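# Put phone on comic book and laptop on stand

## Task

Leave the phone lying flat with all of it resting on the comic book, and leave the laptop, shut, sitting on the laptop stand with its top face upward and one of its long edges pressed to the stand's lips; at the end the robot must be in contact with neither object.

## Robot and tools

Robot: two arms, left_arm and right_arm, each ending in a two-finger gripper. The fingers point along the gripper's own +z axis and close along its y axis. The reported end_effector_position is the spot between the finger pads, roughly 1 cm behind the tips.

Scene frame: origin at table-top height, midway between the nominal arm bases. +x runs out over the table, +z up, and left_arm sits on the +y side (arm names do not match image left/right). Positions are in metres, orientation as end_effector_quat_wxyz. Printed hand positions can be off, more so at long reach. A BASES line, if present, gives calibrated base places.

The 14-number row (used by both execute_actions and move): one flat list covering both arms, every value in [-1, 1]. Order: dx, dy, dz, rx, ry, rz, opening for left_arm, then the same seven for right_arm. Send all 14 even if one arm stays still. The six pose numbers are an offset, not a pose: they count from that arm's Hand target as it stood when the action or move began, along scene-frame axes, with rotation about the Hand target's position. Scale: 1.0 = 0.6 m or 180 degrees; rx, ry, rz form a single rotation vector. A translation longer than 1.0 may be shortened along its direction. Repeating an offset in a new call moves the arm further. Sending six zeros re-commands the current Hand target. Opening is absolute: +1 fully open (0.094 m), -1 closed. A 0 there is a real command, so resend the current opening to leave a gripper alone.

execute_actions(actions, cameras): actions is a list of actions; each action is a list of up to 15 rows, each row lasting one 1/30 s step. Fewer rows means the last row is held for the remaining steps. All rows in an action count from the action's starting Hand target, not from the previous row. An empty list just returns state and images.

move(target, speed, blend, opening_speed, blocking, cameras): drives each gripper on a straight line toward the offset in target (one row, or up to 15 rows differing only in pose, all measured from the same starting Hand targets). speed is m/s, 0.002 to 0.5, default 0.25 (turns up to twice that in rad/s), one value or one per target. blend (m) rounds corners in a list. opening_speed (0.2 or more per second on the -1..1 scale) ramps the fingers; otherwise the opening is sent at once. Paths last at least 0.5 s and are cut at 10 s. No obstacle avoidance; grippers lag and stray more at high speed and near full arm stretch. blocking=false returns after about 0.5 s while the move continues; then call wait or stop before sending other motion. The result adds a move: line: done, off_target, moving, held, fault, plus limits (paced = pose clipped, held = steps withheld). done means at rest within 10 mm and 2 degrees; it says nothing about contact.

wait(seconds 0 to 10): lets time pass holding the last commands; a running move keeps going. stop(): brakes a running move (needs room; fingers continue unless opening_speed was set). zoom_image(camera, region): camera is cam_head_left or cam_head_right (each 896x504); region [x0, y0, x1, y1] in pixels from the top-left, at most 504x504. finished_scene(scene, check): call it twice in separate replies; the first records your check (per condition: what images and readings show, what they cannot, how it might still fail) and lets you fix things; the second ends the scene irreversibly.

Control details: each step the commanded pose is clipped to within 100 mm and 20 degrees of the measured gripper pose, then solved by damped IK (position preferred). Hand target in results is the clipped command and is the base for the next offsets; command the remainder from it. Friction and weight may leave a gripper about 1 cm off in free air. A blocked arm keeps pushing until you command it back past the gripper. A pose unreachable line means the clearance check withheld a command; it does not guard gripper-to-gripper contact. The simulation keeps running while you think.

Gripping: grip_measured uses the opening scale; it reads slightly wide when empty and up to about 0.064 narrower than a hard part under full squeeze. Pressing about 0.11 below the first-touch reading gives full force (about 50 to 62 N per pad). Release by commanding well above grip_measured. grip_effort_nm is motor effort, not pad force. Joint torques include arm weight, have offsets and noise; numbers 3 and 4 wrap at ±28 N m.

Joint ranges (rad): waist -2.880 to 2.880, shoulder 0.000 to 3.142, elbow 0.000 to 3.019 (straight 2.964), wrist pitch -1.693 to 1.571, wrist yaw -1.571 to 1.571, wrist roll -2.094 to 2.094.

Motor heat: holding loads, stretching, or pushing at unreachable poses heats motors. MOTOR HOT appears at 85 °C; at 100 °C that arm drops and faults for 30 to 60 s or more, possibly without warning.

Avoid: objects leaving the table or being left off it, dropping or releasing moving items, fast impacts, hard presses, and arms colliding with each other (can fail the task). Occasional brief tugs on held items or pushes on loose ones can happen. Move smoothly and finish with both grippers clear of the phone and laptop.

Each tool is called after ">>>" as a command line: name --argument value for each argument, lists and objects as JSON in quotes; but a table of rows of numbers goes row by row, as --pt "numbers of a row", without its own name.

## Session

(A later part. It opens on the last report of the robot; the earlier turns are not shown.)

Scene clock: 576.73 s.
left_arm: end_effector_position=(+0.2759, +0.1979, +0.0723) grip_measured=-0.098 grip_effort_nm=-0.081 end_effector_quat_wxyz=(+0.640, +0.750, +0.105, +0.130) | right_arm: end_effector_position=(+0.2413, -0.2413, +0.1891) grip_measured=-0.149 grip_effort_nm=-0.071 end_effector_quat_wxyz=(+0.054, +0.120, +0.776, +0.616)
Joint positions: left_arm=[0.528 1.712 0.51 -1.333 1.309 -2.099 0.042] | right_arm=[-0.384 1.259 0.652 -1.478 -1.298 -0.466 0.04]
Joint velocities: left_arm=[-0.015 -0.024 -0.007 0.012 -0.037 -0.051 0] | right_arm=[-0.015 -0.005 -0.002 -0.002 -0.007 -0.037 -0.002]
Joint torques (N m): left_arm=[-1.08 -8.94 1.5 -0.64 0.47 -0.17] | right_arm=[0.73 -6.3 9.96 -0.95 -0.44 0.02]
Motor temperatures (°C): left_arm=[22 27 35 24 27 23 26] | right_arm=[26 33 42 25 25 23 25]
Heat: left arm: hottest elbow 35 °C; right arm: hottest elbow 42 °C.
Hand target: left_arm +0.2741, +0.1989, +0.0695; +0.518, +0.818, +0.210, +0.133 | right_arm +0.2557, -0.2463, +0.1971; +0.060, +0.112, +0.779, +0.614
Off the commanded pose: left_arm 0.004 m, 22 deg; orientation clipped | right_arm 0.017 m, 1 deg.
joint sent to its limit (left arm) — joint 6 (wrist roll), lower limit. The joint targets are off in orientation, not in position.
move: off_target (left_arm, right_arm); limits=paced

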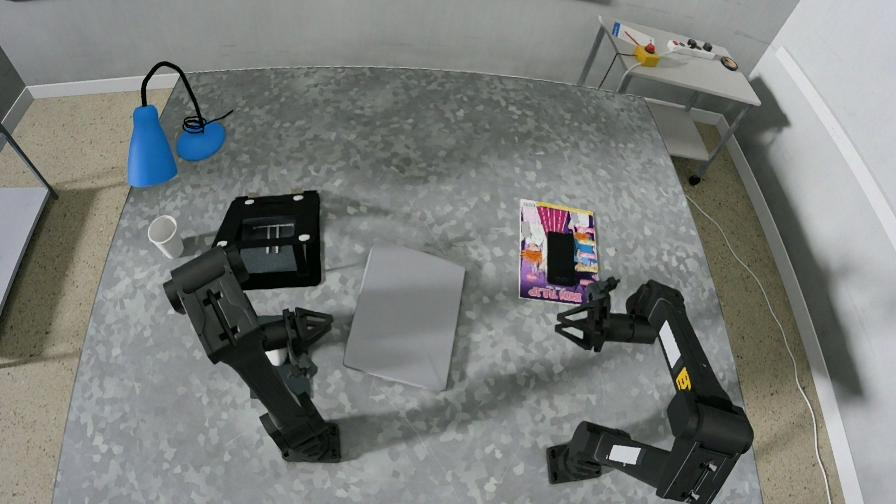

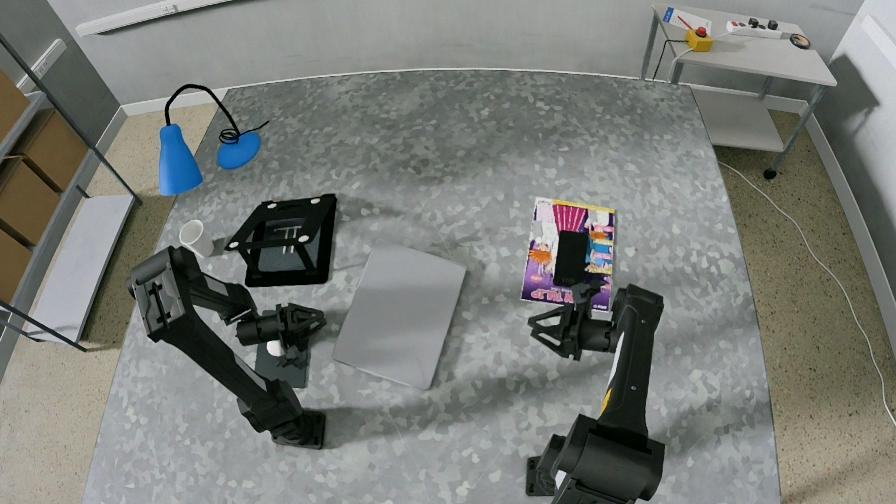

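>>> move --pt "-0.03 0.1 0.3 0 0 0 -0.1 0 0 0 0 0 0 -0.15" --pt "-0.03 0.1 0.3 0.2175 -0.396 -0.213 -0.1 0 0 0 0 0 0 -0.15" --pt "-0.03 0.1 0.2 0.43 -0.783 -0.421 -0.1 0 0 0 0 0 0 -0.15" --speed 0.35 --blend 0.03

Scene clock: 588.23 s.
left_arm: end_effector_position=(+0.2576, +0.2630, +0.1895) grip_measured=-0.098 grip_effort_nm=-0.081 end_effector_quat_wxyz=(+0.131, -0.227, +0.817, -0.514) | right_arm: end_effector_position=(+0.2413, -0.2413, +0.1891) grip_measured=-0.149 grip_effort_nm=-0.066 end_effector_quat_wxyz=(+0.054, +0.120, +0.776, +0.616)
Joint positions: left_arm=[0.78 1.097 0.635 -1.638 1.04 0.573 0.042] | right_arm=[-0.384 1.259 0.652 -1.478 -1.298 -0.466 0.04]
Joint velocities: left_arm=[-0.005 -0.005 -0.002 -0.027 -0.007 -0.037 -0.001] | right_arm=[0.005 -0.015 -0.002 0.007 -0.007 -0.022 0]
Joint torques (N m): left_arm=[-1.08 -4.95 7.69 -0.9 0.59 0.21] | right_arm=[0.67 -6.24 9.94 -0.96 -0.44 0.02]
Motor temperatures (°C): left_arm=[22 26 35 24 27 23 26] | right_arm=[26 33 43 25 25 23 25]
Heat: left arm: hottest elbow 35 °C; right arm: hottest elbow 43 °C.
Hand target: left_arm +0.2563, +0.2604, +0.1876; +0.124, -0.228, +0.813, -0.521 | right_arm +0.2557, -0.2463, +0.1971; +0.060, +0.112, +0.779, +0.614
Off the commanded pose: left_arm 0.004 m, 1 deg | right_arm 0.017 m, 1 deg.
move: off_target (right_arm)

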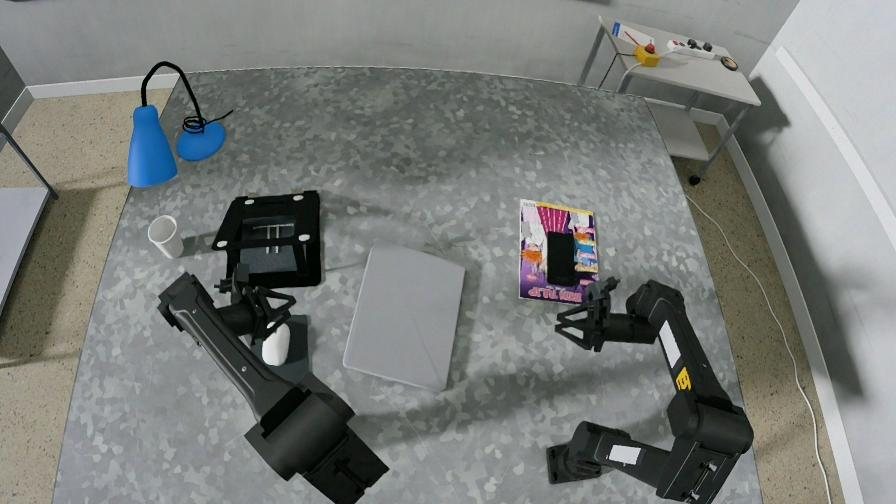

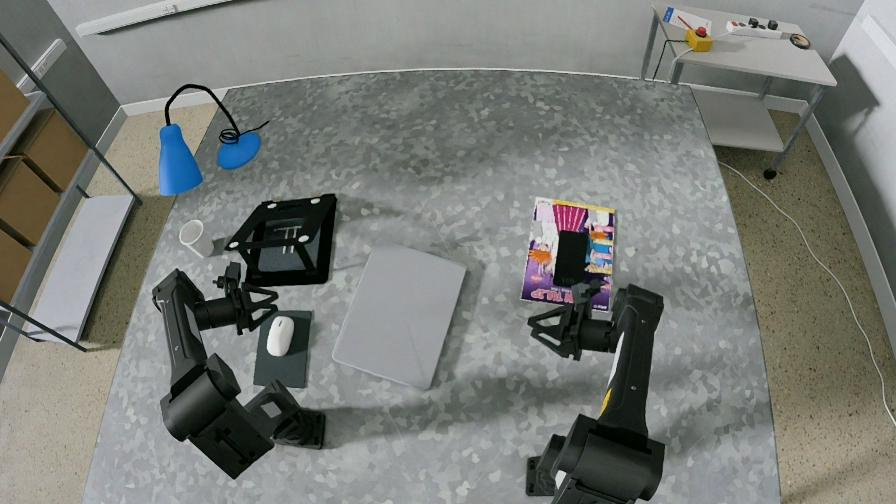

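>>> move --target '[0.01,-0.076,-0.235,0,0,0,-0.1,0,0,0,0,0,0,-0.15]' --speed 0.15

>>> zoom_image --camera "cam_head_left" --region '[240, 240, 400, 400]'

>>> zoom_image --camera "cam_head_right" --region '[240, 240, 400, 400]'

Scene clock: 593.70 s.
left_arm: end_effector_position=(+0.2657, +0.2193, +0.0489) grip_measured=-0.098 grip_effort_nm=-0.081 end_effector_quat_wxyz=(+0.130, -0.231, +0.813, -0.518) | right_arm: end_effector_position=(+0.2413, -0.2413, +0.1891) grip_measured=-0.149 grip_effort_nm=-0.066 end_effector_quat_wxyz=(+0.054, +0.120, +0.776, +0.616)
Joint positions: left_arm=[0.595 1.328 0.338 -0.788 1.116 0.199 0.042] | right_arm=[-0.384 1.259 0.652 -1.478 -1.298 -0.466 0.04]
Joint velocities: left_arm=[-0.005 0.005 0.012 0.002 0.022 0.022 0] | right_arm=[0.005 -0.005 0.002 -0.002 -0.022 -0.066 0]
Joint torques (N m): left_arm=[-2.67 -5.6 4.7 0.5 0.68 0.01] | right_arm=[0.73 -6.3 9.98 -0.95 -0.44 0.01]
Motor temperatures (°C): left_arm=[22 26 35 24 27 23 26] | right_arm=[26 33 43 25 25 23 25]
Heat: left arm: hottest elbow 35 °C; right arm: hottest elbow 43 °C.
Hand target: left_arm +0.2636, +0.2142, +0.0478; +0.125, -0.229, +0.813, -0.520 | right_arm +0.2557, -0.2463, +0.1971; +0.060, +0.112, +0.779, +0.614
Off the commanded pose: left_arm 0.006 m, 1 deg | right_arm 0.017 m, 1 deg.
move: off_target (right_arm)

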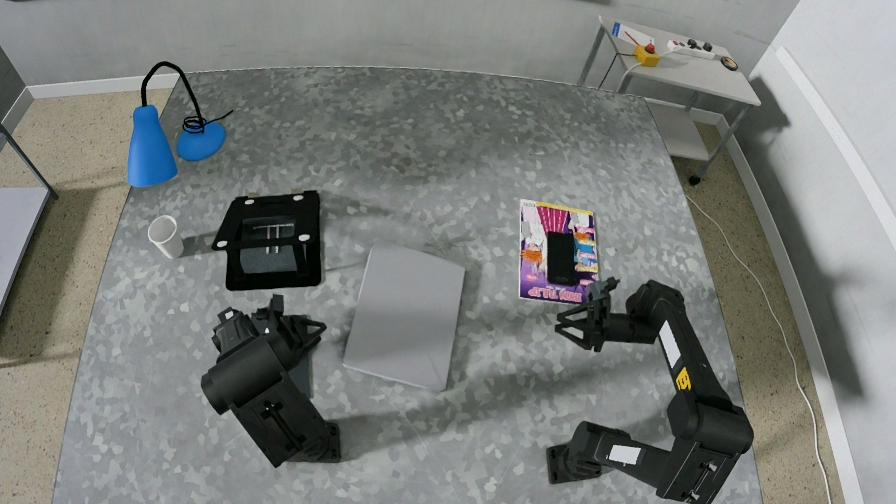

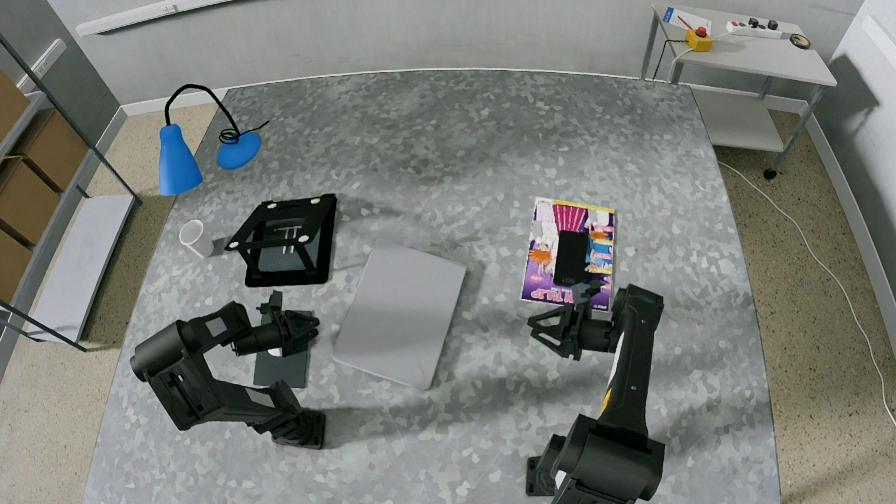

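Scaled by 3.150.

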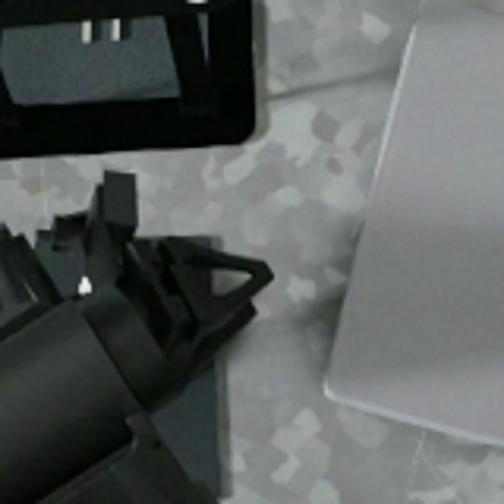

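Scaled by 3.150.

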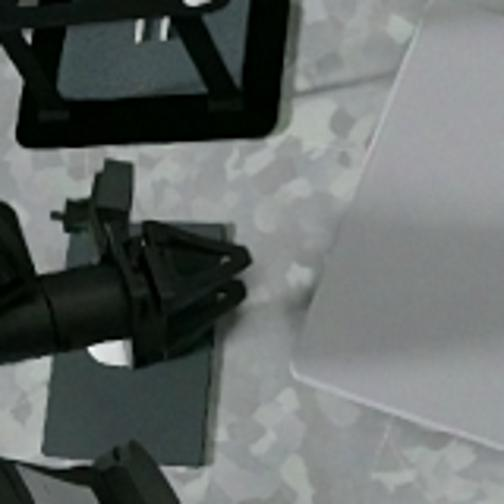

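>>> move --pt "0.01 -0.06 -0.0 0 0 0 -0.1 0 0 0 0 0 0 -0.15" --pt "0.015 -0.065 -0.042 0 0 0 -0.1 0 0 0 0 0 0 -0.15" --speed 0.1

>>> zoom_image --camera "cam_head_left" --region '[240, 240, 400, 400]'

>>> zoom_image --camera "cam_head_right" --region '[240, 240, 400, 400]'

Scene clock: 600.10 s.
left_arm: end_effector_position=(+0.2765, +0.1803, +0.0267) grip_measured=-0.098 grip_effort_nm=-0.081 end_effector_quat_wxyz=(+0.135, -0.231, +0.812, -0.520) | right_arm: end_effector_position=(+0.2413, -0.2413, +0.1891) grip_measured=-0.149 grip_effort_nm=-0.071 end_effector_quat_wxyz=(+0.054, +0.120, +0.776, +0.616)
Joint positions: left_arm=[0.385 1.322 0.207 -0.212 1.119 -0.293 0.042] | right_arm=[-0.384 1.259 0.652 -1.478 -1.298 -0.466 0.04]
Joint velocities: left_arm=[-0.005 0.005 -0.002 -0.017 -0.037 -0.007 0] | right_arm=[-0.015 -0.005 -0.002 -0.027 -0.051 -0.037 0]
Joint torques (N m): left_arm=[-2.67 -5.19 4.34 1.11 0.43 0.06] | right_arm=[0.73 -6.3 9.99 -0.94 -0.44 0.01]
Motor temperatures (°C): left_arm=[22 26 35 24 27 23 26] | right_arm=[26 33 43 25 25 23 25]
Heat: left arm: hottest elbow 35 °C; right arm: hottest elbow 43 °C.
Hand target: left_arm +0.2730, +0.1755, +0.0235; +0.127, -0.230, +0.812, -0.520 | right_arm +0.2557, -0.2463, +0.1971; +0.060, +0.112, +0.779, +0.614
Off the commanded pose: left_arm 0.008 m, 1 deg | right_arm 0.017 m, 1 deg.
move: off_target (right_arm)

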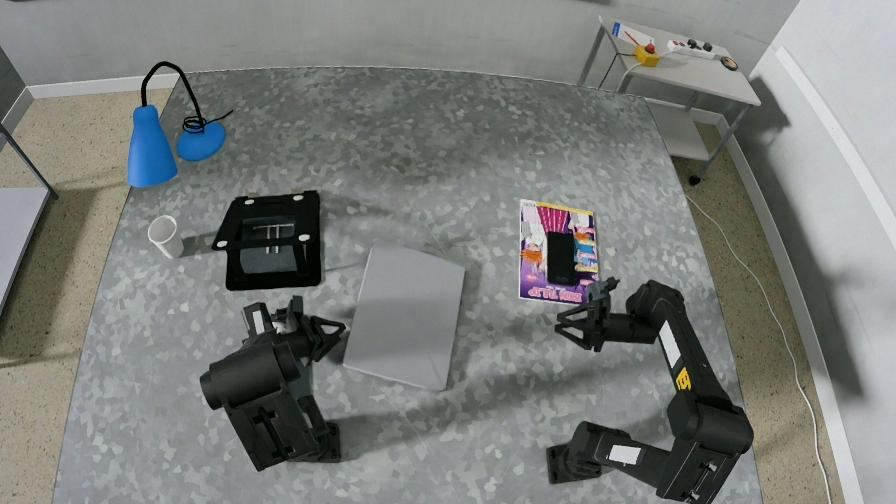

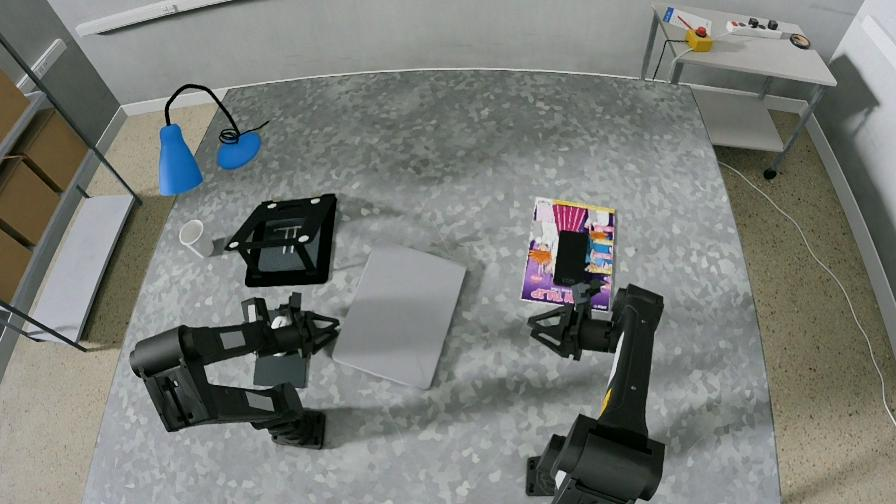

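Scaled by 3.150.

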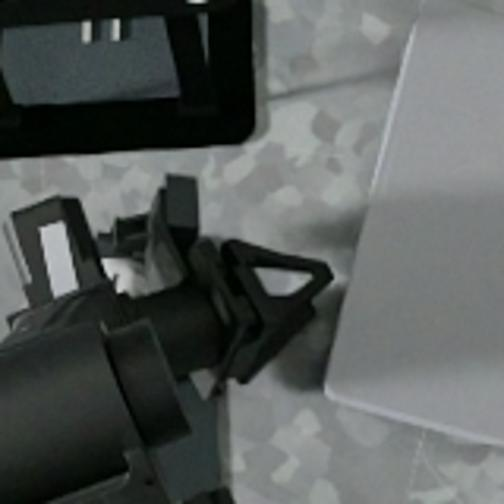

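Scaled by 3.150.

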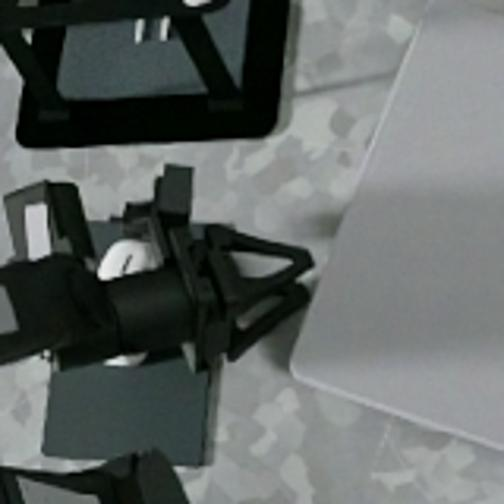

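>>> move --target '[0.033,-0.07,-0.005,0,0,0,-0.1,0,0,0,0,0,0,-0.15]' --speed 0.06

>>> zoom_image --camera "cam_head_left" --region '[290, 240, 450, 400]'

>>> zoom_image --camera "cam_head_right" --region '[290, 240, 450, 400]'

Scene clock: 604.43 s.
left_arm: end_effector_position=(+0.2996, +0.1408, +0.0262) grip_measured=-0.098 grip_effort_nm=-0.061 end_effector_quat_wxyz=(+0.141, -0.233, +0.810, -0.520) | right_arm: end_effector_position=(+0.2413, -0.2413, +0.1891) grip_measured=-0.149 grip_effort_nm=-0.071 end_effector_quat_wxyz=(+0.054, +0.120, +0.776, +0.616)
Joint positions: left_arm=[0.142 1.366 0.147 0.316 1.006 -0.767 0.042] | right_arm=[-0.384 1.259 0.652 -1.478 -1.298 -0.466 0.04]
Joint velocities: left_arm=[-0.015 0.005 -0.007 -0.007 -0.066 -0.007 0.001] | right_arm=[0.005 -0.005 -0.007 0.007 0.037 0.007 0.001]
Joint torques (N m): left_arm=[-3.37 -5.07 3.93 1.85 0.29 -0.05] | right_arm=[0.67 -6.3 10 -0.96 -0.44 0.01]
Motor temperatures (°C): left_arm=[22 26 35 24 27 23 26] | right_arm=[26 33 43 25 25 23 25]
Heat: left arm: hottest elbow 35 °C; right arm: hottest elbow 43 °C.
Hand target: left_arm +0.2928, +0.1338, +0.0217; +0.129, -0.231, +0.811, -0.521 | right_arm +0.2557, -0.2463, +0.1971; +0.060, +0.112, +0.779, +0.614
Off the commanded pose: left_arm 0.011 m, 2 deg | right_arm 0.017 m, 1 deg.
move: off_target (left_arm, right_arm)

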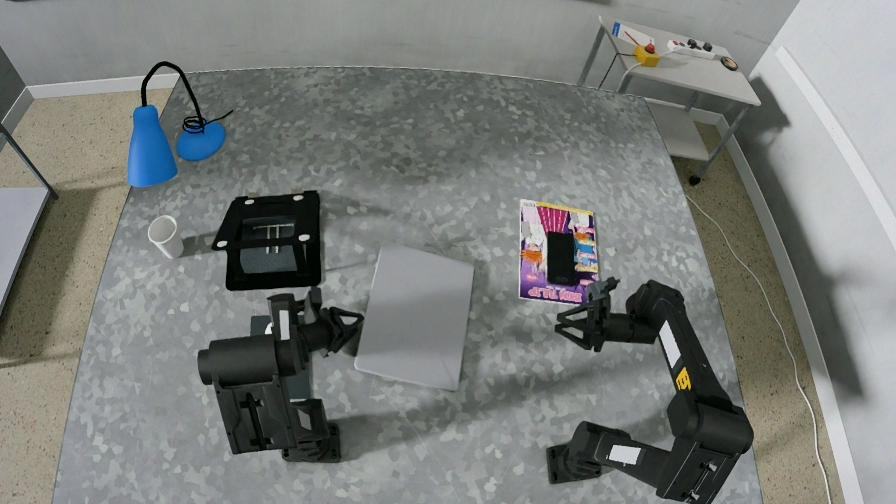

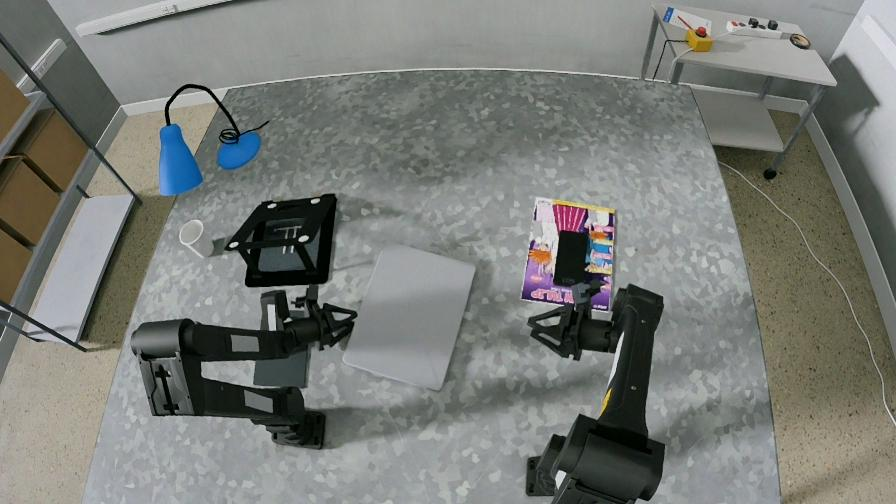

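Scaled by 3.150.

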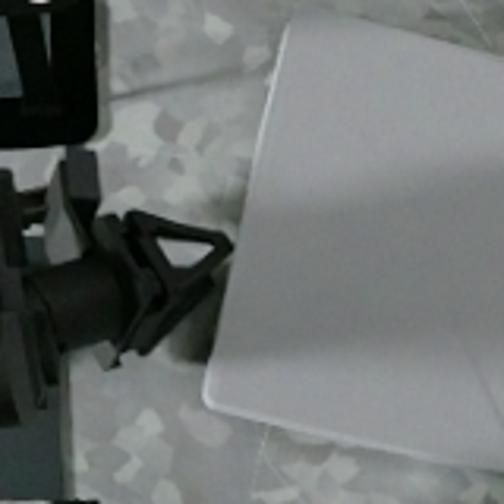

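Scaled by 3.150.

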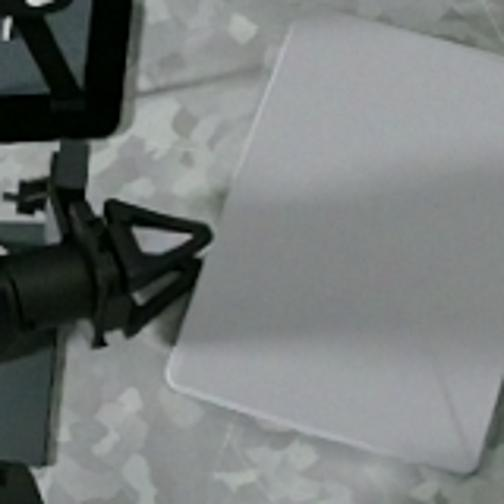

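>>> move --pt "-0.05 0.09 0.02 0 0 0 -0.1 0 0 0 0 0 0 -0.15" --pt "-0.06 0.25 0.4 0.303 0.175 0 -0.1 0 0 0 0 0 0 -0.15" --speed 0.2 --blend 0.03

>>> zoom_image --camera "cam_head_left" --region '[320, 220, 500, 400]'

>>> zoom_image --camera "cam_head_right" --region '[320, 220, 500, 400]'

Scene clock: 644.90 s.
left_arm: end_effector_position=(+0.2436, +0.2850, +0.2351) grip_measured=-0.098 grip_effort_nm=-0.061 end_effector_quat_wxyz=(-0.017, -0.278, +0.960, -0.016) | right_arm: end_effector_position=(+0.2413, -0.2413, +0.1891) grip_measured=-0.149 grip_effort_nm=-0.066 end_effector_quat_wxyz=(+0.054, +0.120, +0.776, +0.616)
Joint positions: left_arm=[0.199 0.904 0.932 -1.63 0.033 -0.336 0.042] | right_arm=[-0.384 1.259 0.652 -1.478 -1.298 -0.466 0.04]
Joint velocities: left_arm=[0.015 -0.005 0.007 -0.022 0.066 0.007 0.001] | right_arm=[-0.005 -0.005 0.012 -0.002 0.007 -0.022 0]
Joint torques (N m): left_arm=[-2.55 -3.37 16.47 -0.05 -0.18 -0.11] | right_arm=[0.67 -6.24 9.96 -0.96 -0.45 0.02]
Motor temperatures (°C): left_arm=[22 26 35 24 27 23 26] | right_arm=[26 33 43 25 25 23 25]
Heat: left arm: hottest elbow 35 °C; right arm: hottest elbow 43 °C.
Hand target: left_arm +0.2594, +0.2858, +0.2599; +0.008, -0.276, +0.961, -0.015 | right_arm +0.2557, -0.2463, +0.1971; +0.060, +0.112, +0.779, +0.614
Off the commanded pose: left_arm 0.030 m, 2 deg | right_arm 0.017 m, 1 deg.
move: off_target (left_arm, right_arm)

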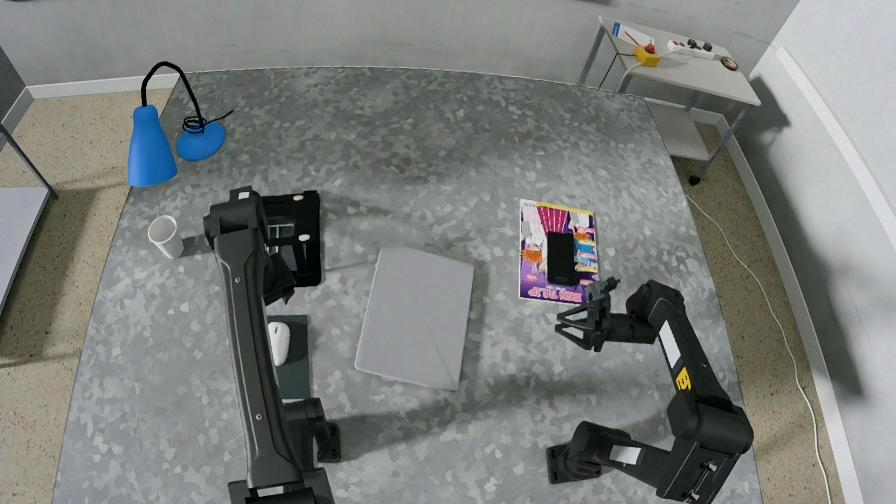

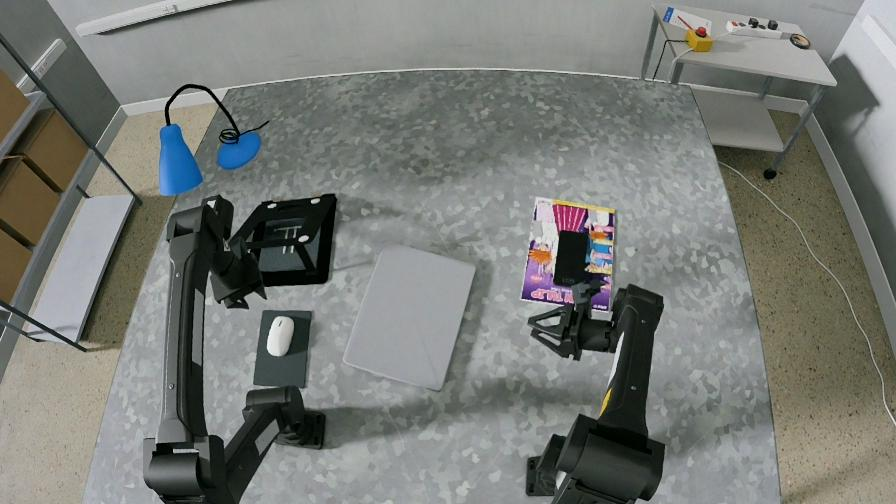

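Scaled by 2.800.

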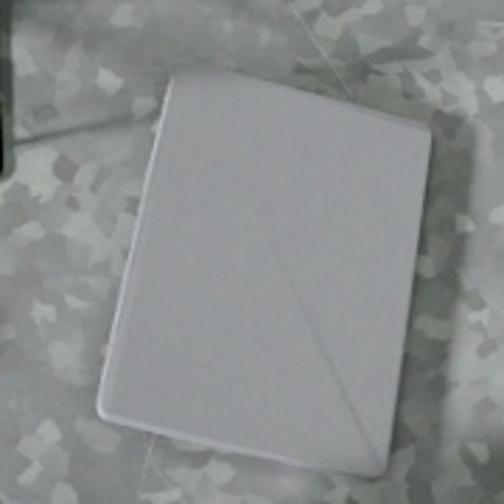

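Scaled by 2.800.

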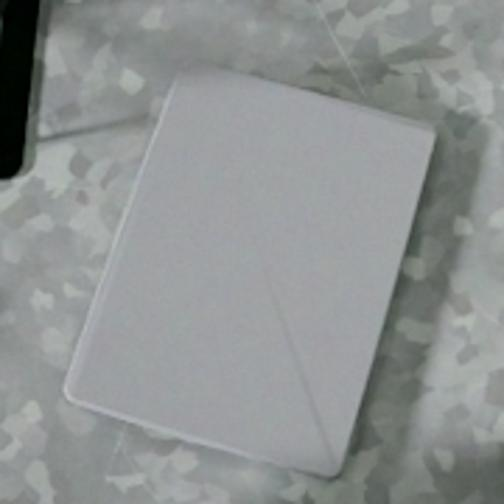

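>>> move --target '[0,0,0,0,0,0,-0.1,-0.093,0.21,-0.128,-0.41,0.10,0,-0.95]' --speed 0.2

Scene clock: 661.60 s.
left_arm: end_effector_position=(+0.2435, +0.2851, +0.2351) grip_measured=-0.098 grip_effort_nm=-0.066 end_effector_quat_wxyz=(-0.017, -0.278, +0.960, -0.016) | right_arm: end_effector_position=(+0.1826, -0.1319, +0.1046) grip_measured=-0.949 grip_effort_nm=-0.076 end_effector_quat_wxyz=(-0.022, +0.136, +0.990, -0.006)
Joint positions: left_arm=[0.199 0.904 0.932 -1.63 0.033 -0.336 0.042] | right_arm=[0.687 1.173 0.753 -1.188 -0.024 0.965 0.002]
Joint velocities: left_arm=[-0.005 -0.005 -0.002 0.007 -0.066 -0.037 -0.001] | right_arm=[-0.005 -0.015 -0.002 -0.002 -0.037 -0.022 0]
Joint torques (N m): left_arm=[-2.49 -3.9 16.5 -0.21 -0.13 -0.06] | right_arm=[1.32 -6.77 11.89 -0.23 0.15 0.14]
Motor temperatures (°C): left_arm=[22 26 37 24 27 23 26] | right_arm=[26 33 43 25 25 23 25]
Heat: left arm: hottest elbow 37 °C; right arm: hottest elbow 43 °C.
Hand target: left_arm +0.2594, +0.2859, +0.2599; +0.008, -0.276, +0.961, -0.015 | right_arm +0.1957, -0.1170, +0.1185; -0.012, +0.134, +0.991, +0.002
Off the commanded pose: left_arm 0.030 m, 3 deg | right_arm 0.026 m, 3 deg.
move: off_target (left_arm, right_arm)

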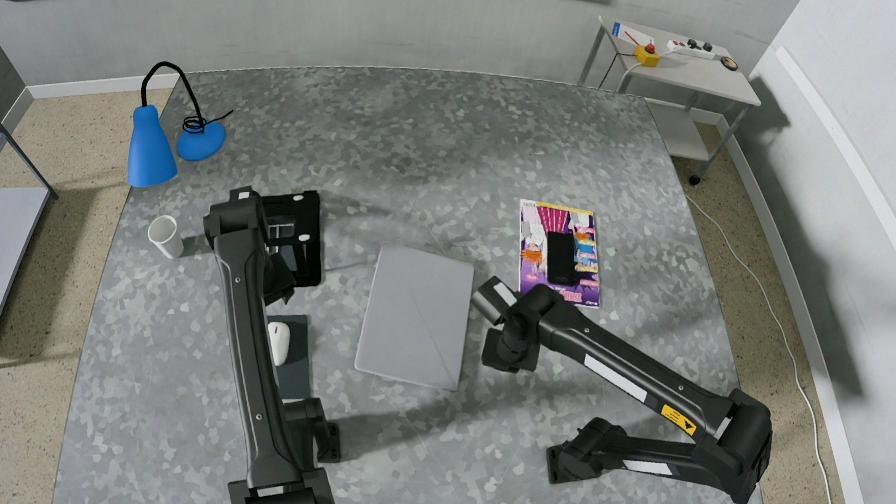

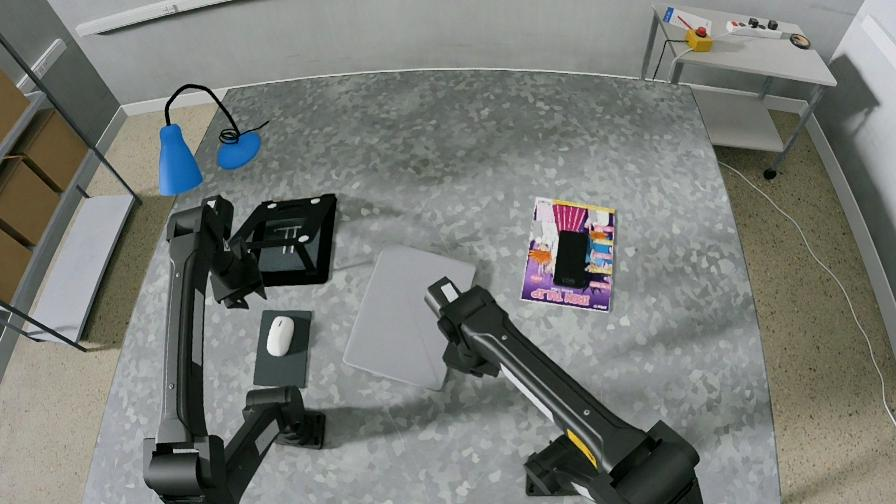

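>>> move --target '[0,0,0,0,0,0,-0.1,0.007,0.0,-0.175,0,0,0,-0.95]' --speed 0.1

>>> zoom_image --camera "cam_head_left" --region '[400, 260, 560, 420]'

>>> zoom_image --camera "cam_head_right" --region '[400, 260, 560, 420]'

Scene clock: 666.13 s.
left_arm: end_effector_position=(+0.2435, +0.2851, +0.2351) grip_measured=-0.098 grip_effort_nm=-0.061 end_effector_quat_wxyz=(-0.017, -0.278, +0.960, -0.016) | right_arm: end_effector_position=(+0.2032, -0.1149, +0.0236) grip_measured=-0.949 grip_effort_nm=-0.081 end_effector_quat_wxyz=(-0.005, +0.136, +0.991, +0.012)
Joint positions: left_arm=[0.199 0.904 0.932 -1.63 0.033 -0.336 0.042] | right_arm=[0.687 1.36 0.661 -0.862 -0.023 0.965 0.002]
Joint velocities: left_arm=[0.005 -0.005 0.002 -0.017 -0.051 0.007 0] | right_arm=[-0.015 -0.005 -0.007 -0.007 -0.037 -0.007 0.001]
Joint torques (N m): left_arm=[-2.37 -3.55 16.62 -0.01 -0.18 -0.1] | right_arm=[0.44 -8.29 5.86 0.36 0.15 0.1]
Motor temperatures (°C): left_arm=[22 26 38 24 27 23 26] | right_arm=[26 33 44 25 24 23 25]
Heat: left arm: hottest elbow 38 °C; right arm: hottest elbow 44 °C.
Hand target: left_arm +0.2594, +0.2859, +0.2599; +0.008, -0.276, +0.961, -0.015 | right_arm +0.1999, -0.1190, +0.0134; -0.012, +0.134, +0.991, +0.002
Off the commanded pose: left_arm 0.030 m, 3 deg | right_arm 0.011 m, 1 deg.
move: off_target (left_arm, right_arm)

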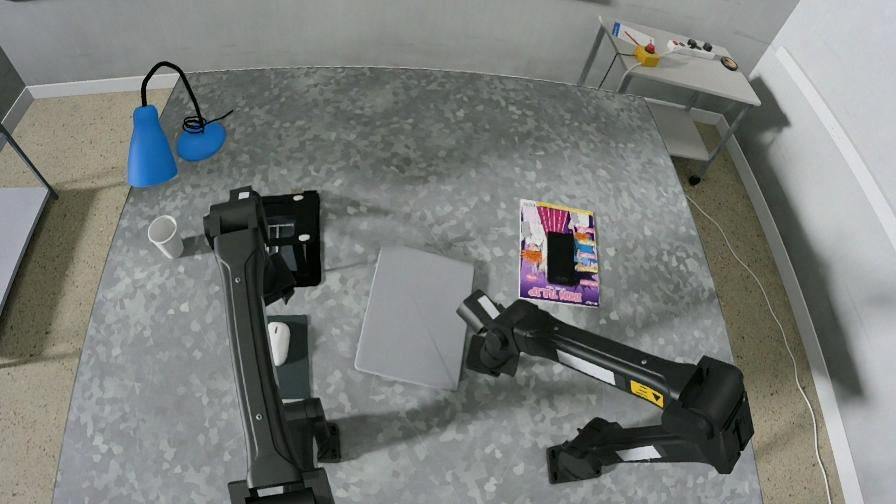

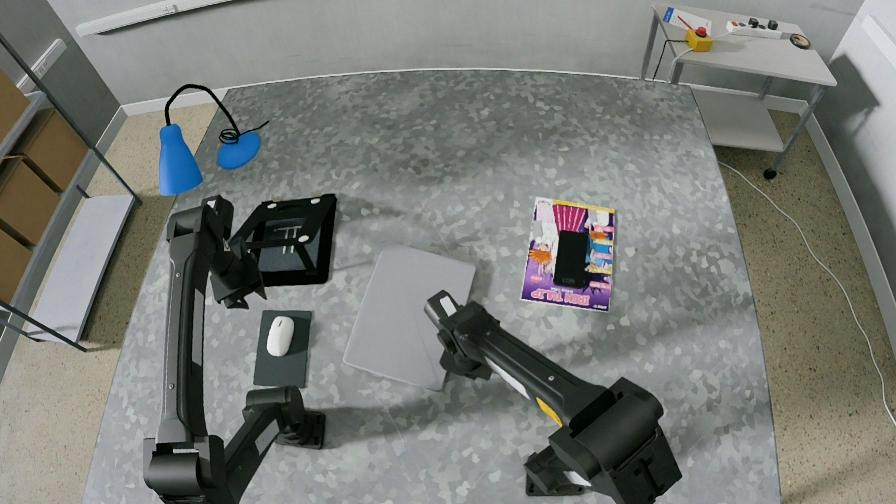

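Scaled by 3.150.

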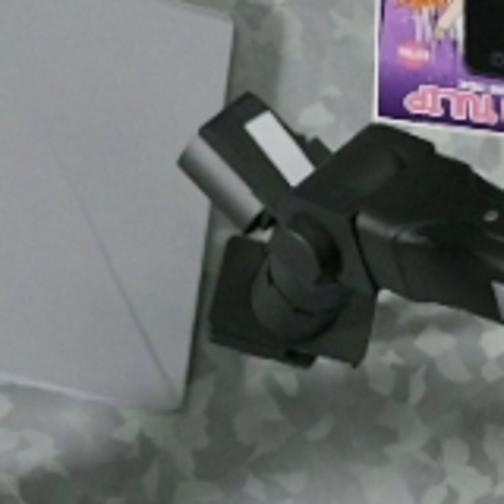

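Scaled by 3.150.

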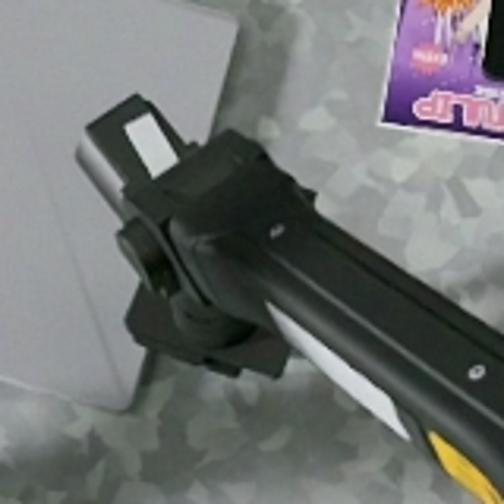

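>>> move --target '[0,0,0,0,0,0,-0.1,0.0,0.32,-0.005,0,0,0,-0.95]' --speed 0.07

Scene clock: 670.97 s.
left_arm: end_effector_position=(+0.2435, +0.2851, +0.2351) grip_measured=-0.098 grip_effort_nm=-0.061 end_effector_quat_wxyz=(-0.017, -0.278, +0.960, -0.016) | right_arm: end_effector_position=(+0.1907, +0.0442, +0.0116) grip_measured=-0.950 grip_effort_nm=-0.027 end_effector_quat_wxyz=(-0.018, +0.138, +0.990, -0.012)
Joint positions: left_arm=[0.199 0.904 0.932 -1.63 0.033 -0.336 0.042] | right_arm=[1.005 1.682 0.996 -0.921 -0.022 1.288 0.002]
Joint velocities: left_arm=[0.005 0.005 -0.007 -0.027 0.007 -0.037 0] | right_arm=[-0.005 -0.015 -0.012 -0.002 0.007 -0.022 0]
Joint torques (N m): left_arm=[-2.84 -3.49 16.62 0.05 -0.09 -0.07] | right_arm=[1.49 -11.93 11.02 0.72 -0.05 0.17]
Motor temperatures (°C): left_arm=[22 26 39 24 27 23 26] | right_arm=[26 33 44 25 24 23 25]
Heat: left arm: hottest elbow 39 °C; right arm: hottest elbow 44 °C.
Hand target: left_arm +0.2594, +0.2859, +0.2599; +0.008, -0.276, +0.961, -0.015 | right_arm +0.2012, +0.0726, +0.0068; -0.014, +0.134, +0.991, +0.001
Off the commanded pose: left_arm 0.030 m, 3 deg | right_arm 0.030 m, 2 deg.
move: off_target (left_arm, right_arm)

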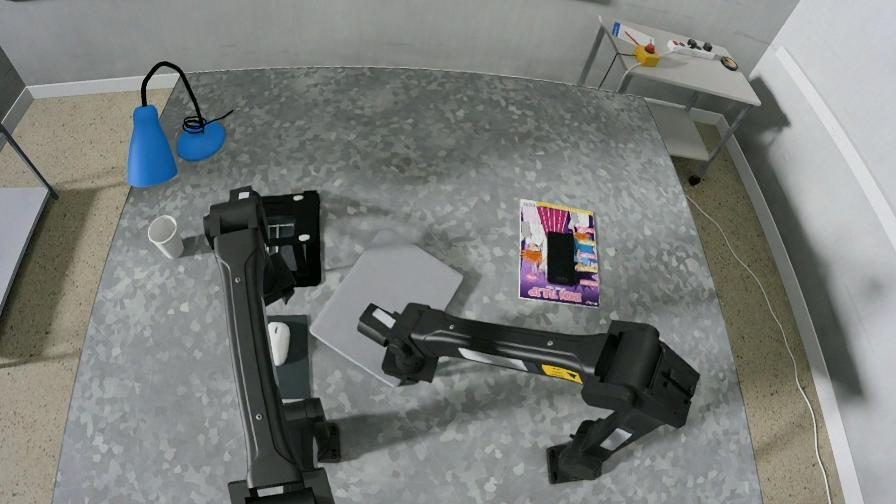

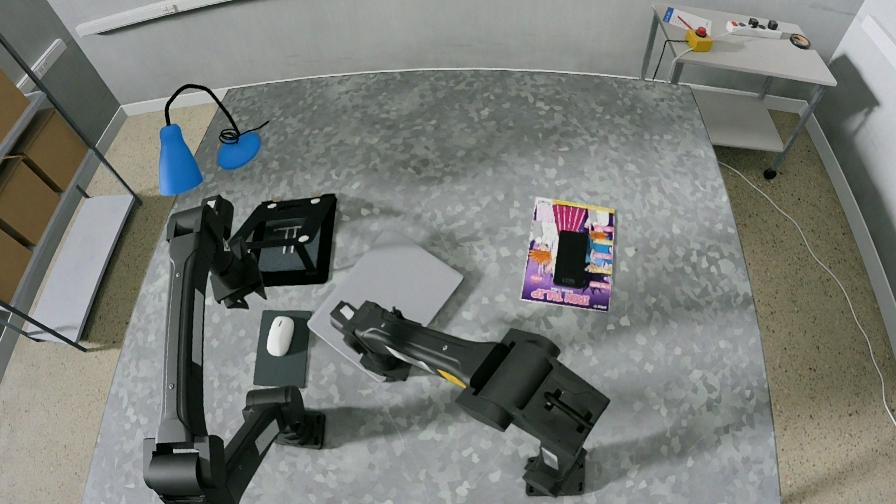

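>>> move --pt "0 0 0 0 0 0 -0.1 -0.02 -0.15 0.01 0 0 0 -0.95" --pt "0 0 0 0 0 0 -0.1 0.0 -0.5 0.3 0 0 0 -0.95" --speed 0.25 --blend 0.03 --cameras '[]'

>>> move --pt "0.318 -0.193 0.0 0 0 -0.167 -0.95 0 0 0 0 0 0 -0.95" --pt "0.318 -0.193 -0.2 0 0 -0.167 -0.95 0 0 0 0 0 0 -0.95" --speed 0.2 --blend 0.03

>>> zoom_image --camera "cam_head_left" --region '[290, 220, 490, 420]'

>>> zoom_image --camera "cam_head_right" --region '[290, 220, 490, 420]'

Scene clock: 681.93 s.
left_arm: end_effector_position=(+0.2435, +0.2851, +0.2351) grip_measured=-0.098 grip_effort_nm=-0.066 end_effector_quat_wxyz=(-0.017, -0.278, +0.960, -0.016) | right_arm: end_effector_position=(+0.1835, -0.2282, +0.1684) grip_measured=-0.950 grip_effort_nm=-0.032 end_effector_quat_wxyz=(-0.033, +0.132, +0.991, -0.011)
Joint positions: left_arm=[0.199 0.904 0.932 -1.63 0.033 -0.336 0.042] | right_arm=[0.362 0.984 0.8 -1.454 -0.012 0.633 0.002]
Joint velocities: left_arm=[-0.005 -0.005 -0.007 -0.002 -0.007 0.037 0] | right_arm=[0.005 -0.005 -0.012 -0.012 -0.037 0.051 0.001]
Joint torques (N m): left_arm=[-2.55 -3.78 16.65 -0.12 -0.16 -0.11] | right_arm=[-0.44 -6.3 12.72 -0.32 -0.03 0.13]
Motor temperatures (°C): left_arm=[22 26 40 24 27 23 26] | right_arm=[26 33 45 25 24 23 25]
Heat: left arm: hottest elbow 40 °C; right arm: hottest elbow 45 °C.
Hand target: left_arm +0.2594, +0.2859, +0.2599; +0.008, -0.276, +0.961, -0.015 | right_arm +0.1994, -0.2251, +0.1913; -0.010, +0.135, +0.991, +0.004
Off the commanded pose: left_arm 0.030 m, 3 deg | right_arm 0.026 m, 3 deg.
move: off_target (left_arm, right_arm)
No camera images: "cameras" was empty.

Scene clock: 684.53 s.
left_arm: end_effector_position=(+0.4474, +0.1718, +0.1427) grip_measured=-0.948 grip_effort_nm=-0.085 end_effector_quat_wxyz=(+0.002, -0.029, +0.999, -0.017) | right_arm: end_effector_position=(+0.1835, -0.2282, +0.1684) grip_measured=-0.950 grip_effort_nm=-0.027 end_effector_quat_wxyz=(-0.033, +0.132, +0.991, -0.011)
Joint positions: left_arm=[-0.183 1.485 1.152 -1.226 0.033 -0.212 0.002] | right_arm=[0.362 0.984 0.8 -1.454 -0.013 0.632 0.002]
Joint velocities: left_arm=[-0.015 0.005 -0.002 0.012 0.022 -0.037 0] | right_arm=[-0.015 -0.015 -0.007 -0.002 -0.066 -0.022 0]
Joint torques (N m): left_arm=[-2.84 -12.69 9.22 0.58 -0.04 0.07] | right_arm=[-0.38 -6.3 12.72 -0.32 -0.02 0.09]
Motor temperatures (°C): left_arm=[22 26 40 24 27 23 26] | right_arm=[26 33 45 25 24 23 25]
Heat: left arm: hottest elbow 40 °C; right arm: hottest elbow 45 °C.
Hand target: left_arm +0.4477, +0.1659, +0.1404; +0.005, -0.017, +1.000, -0.017 | right_arm +0.1994, -0.2250, +0.1913; -0.010, +0.134, +0.991, +0.004
Off the commanded pose: left_arm 0.004 m, 1 deg | right_arm 0.028 m, 3 deg.
move: off_target (right_arm)

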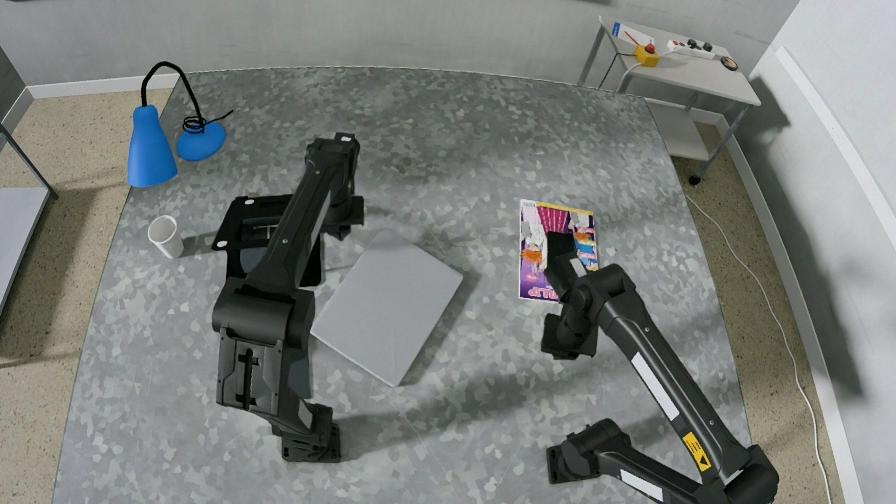

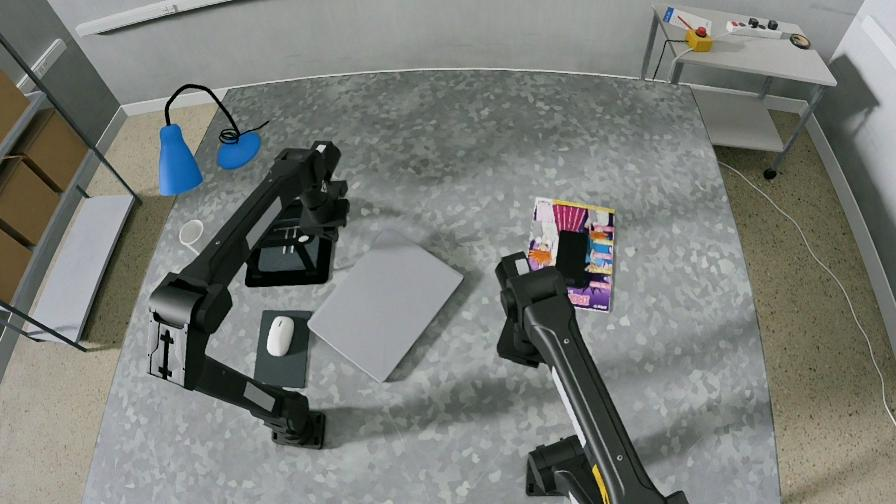

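Scaled by 2.520.

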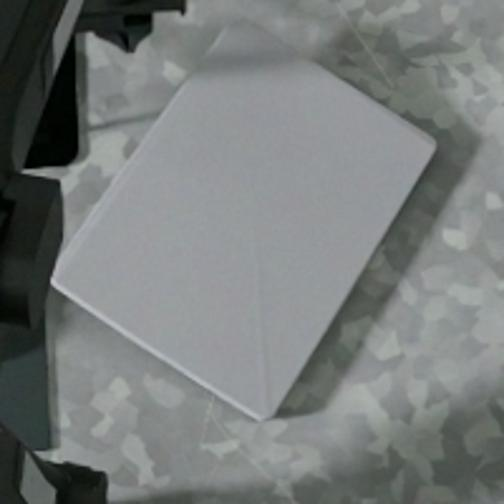

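Scaled by 2.520.

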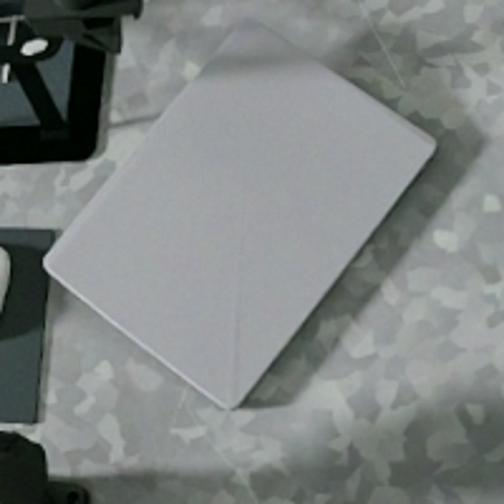

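>>> execute_actions --actions '[]'

Scene clock: 698.40 s.
left_arm: end_effector_position=(+0.4474, +0.1718, +0.1427) grip_measured=-0.948 grip_effort_nm=-0.085 end_effector_quat_wxyz=(+0.002, -0.029, +0.999, -0.017) | right_arm: end_effector_position=(+0.1835, -0.2282, +0.1684) grip_measured=-0.950 grip_effort_nm=-0.032 end_effector_quat_wxyz=(-0.033, +0.132, +0.991, -0.011)
Joint positions: left_arm=[-0.183 1.485 1.152 -1.226 0.033 -0.212 0.002] | right_arm=[0.362 0.984 0.8 -1.454 -0.013 0.632 0.002]
Joint velocities: left_arm=[-0.024 0.005 -0.017 -0.017 -0.007 0.051 0] | right_arm=[-0.024 -0.005 0.007 -0.002 -0.022 0.007 0]
Joint torques (N m): left_arm=[-2.2 -12.86 9.01 0.88 -0.06 0.16] | right_arm=[-0.38 -6.24 12.7 -0.32 -0.02 0.09]
Motor temperatures (°C): left_arm=[22 26 39 24 27 23 26] | right_arm=[26 33 46 25 24 23 25]
Heat: left arm: hottest elbow 39 °C; right arm: hottest elbow 46 °C.
Hand target: left_arm +0.4477, +0.1659, +0.1404; +0.005, -0.017, +1.000, -0.017 | right_arm +0.1994, -0.2250, +0.1913; -0.010, +0.134, +0.991, +0.004
Tool commands: left_gripper/opening=-0.95 right_gripper/opening=-0.95
Off the commanded pose: left_arm 0.004 m, 1 deg | right_arm 0.028 m, 3 deg.

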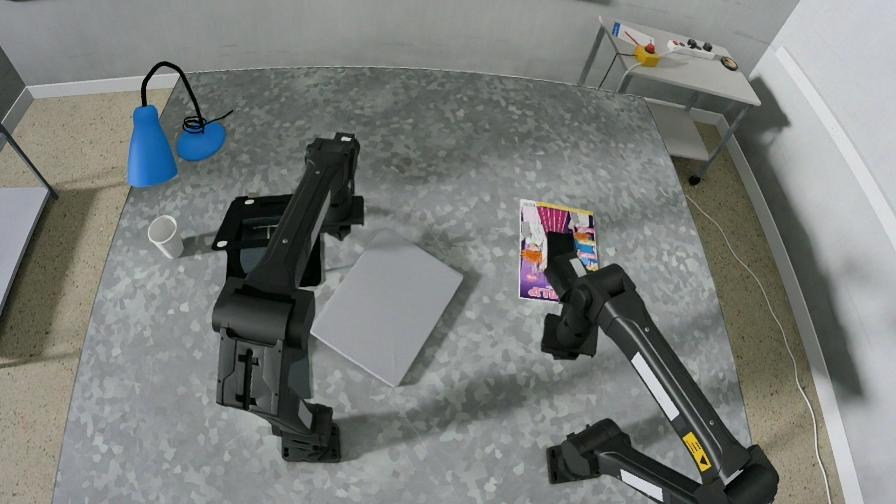

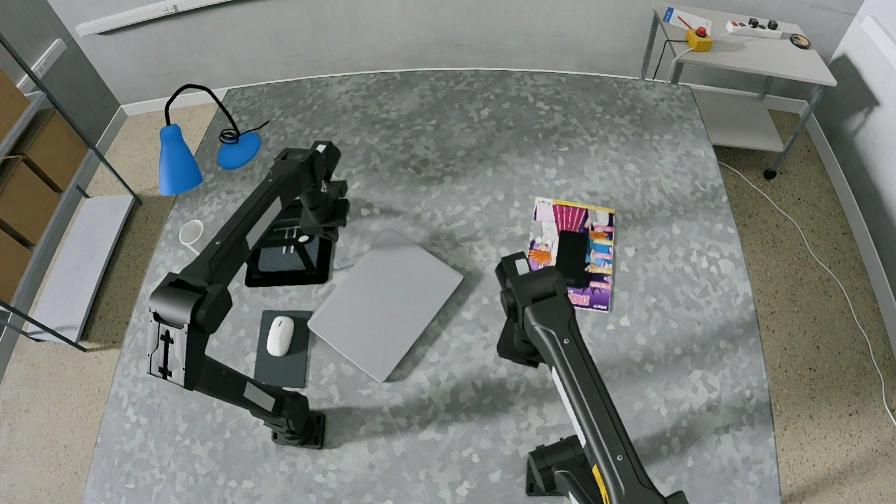

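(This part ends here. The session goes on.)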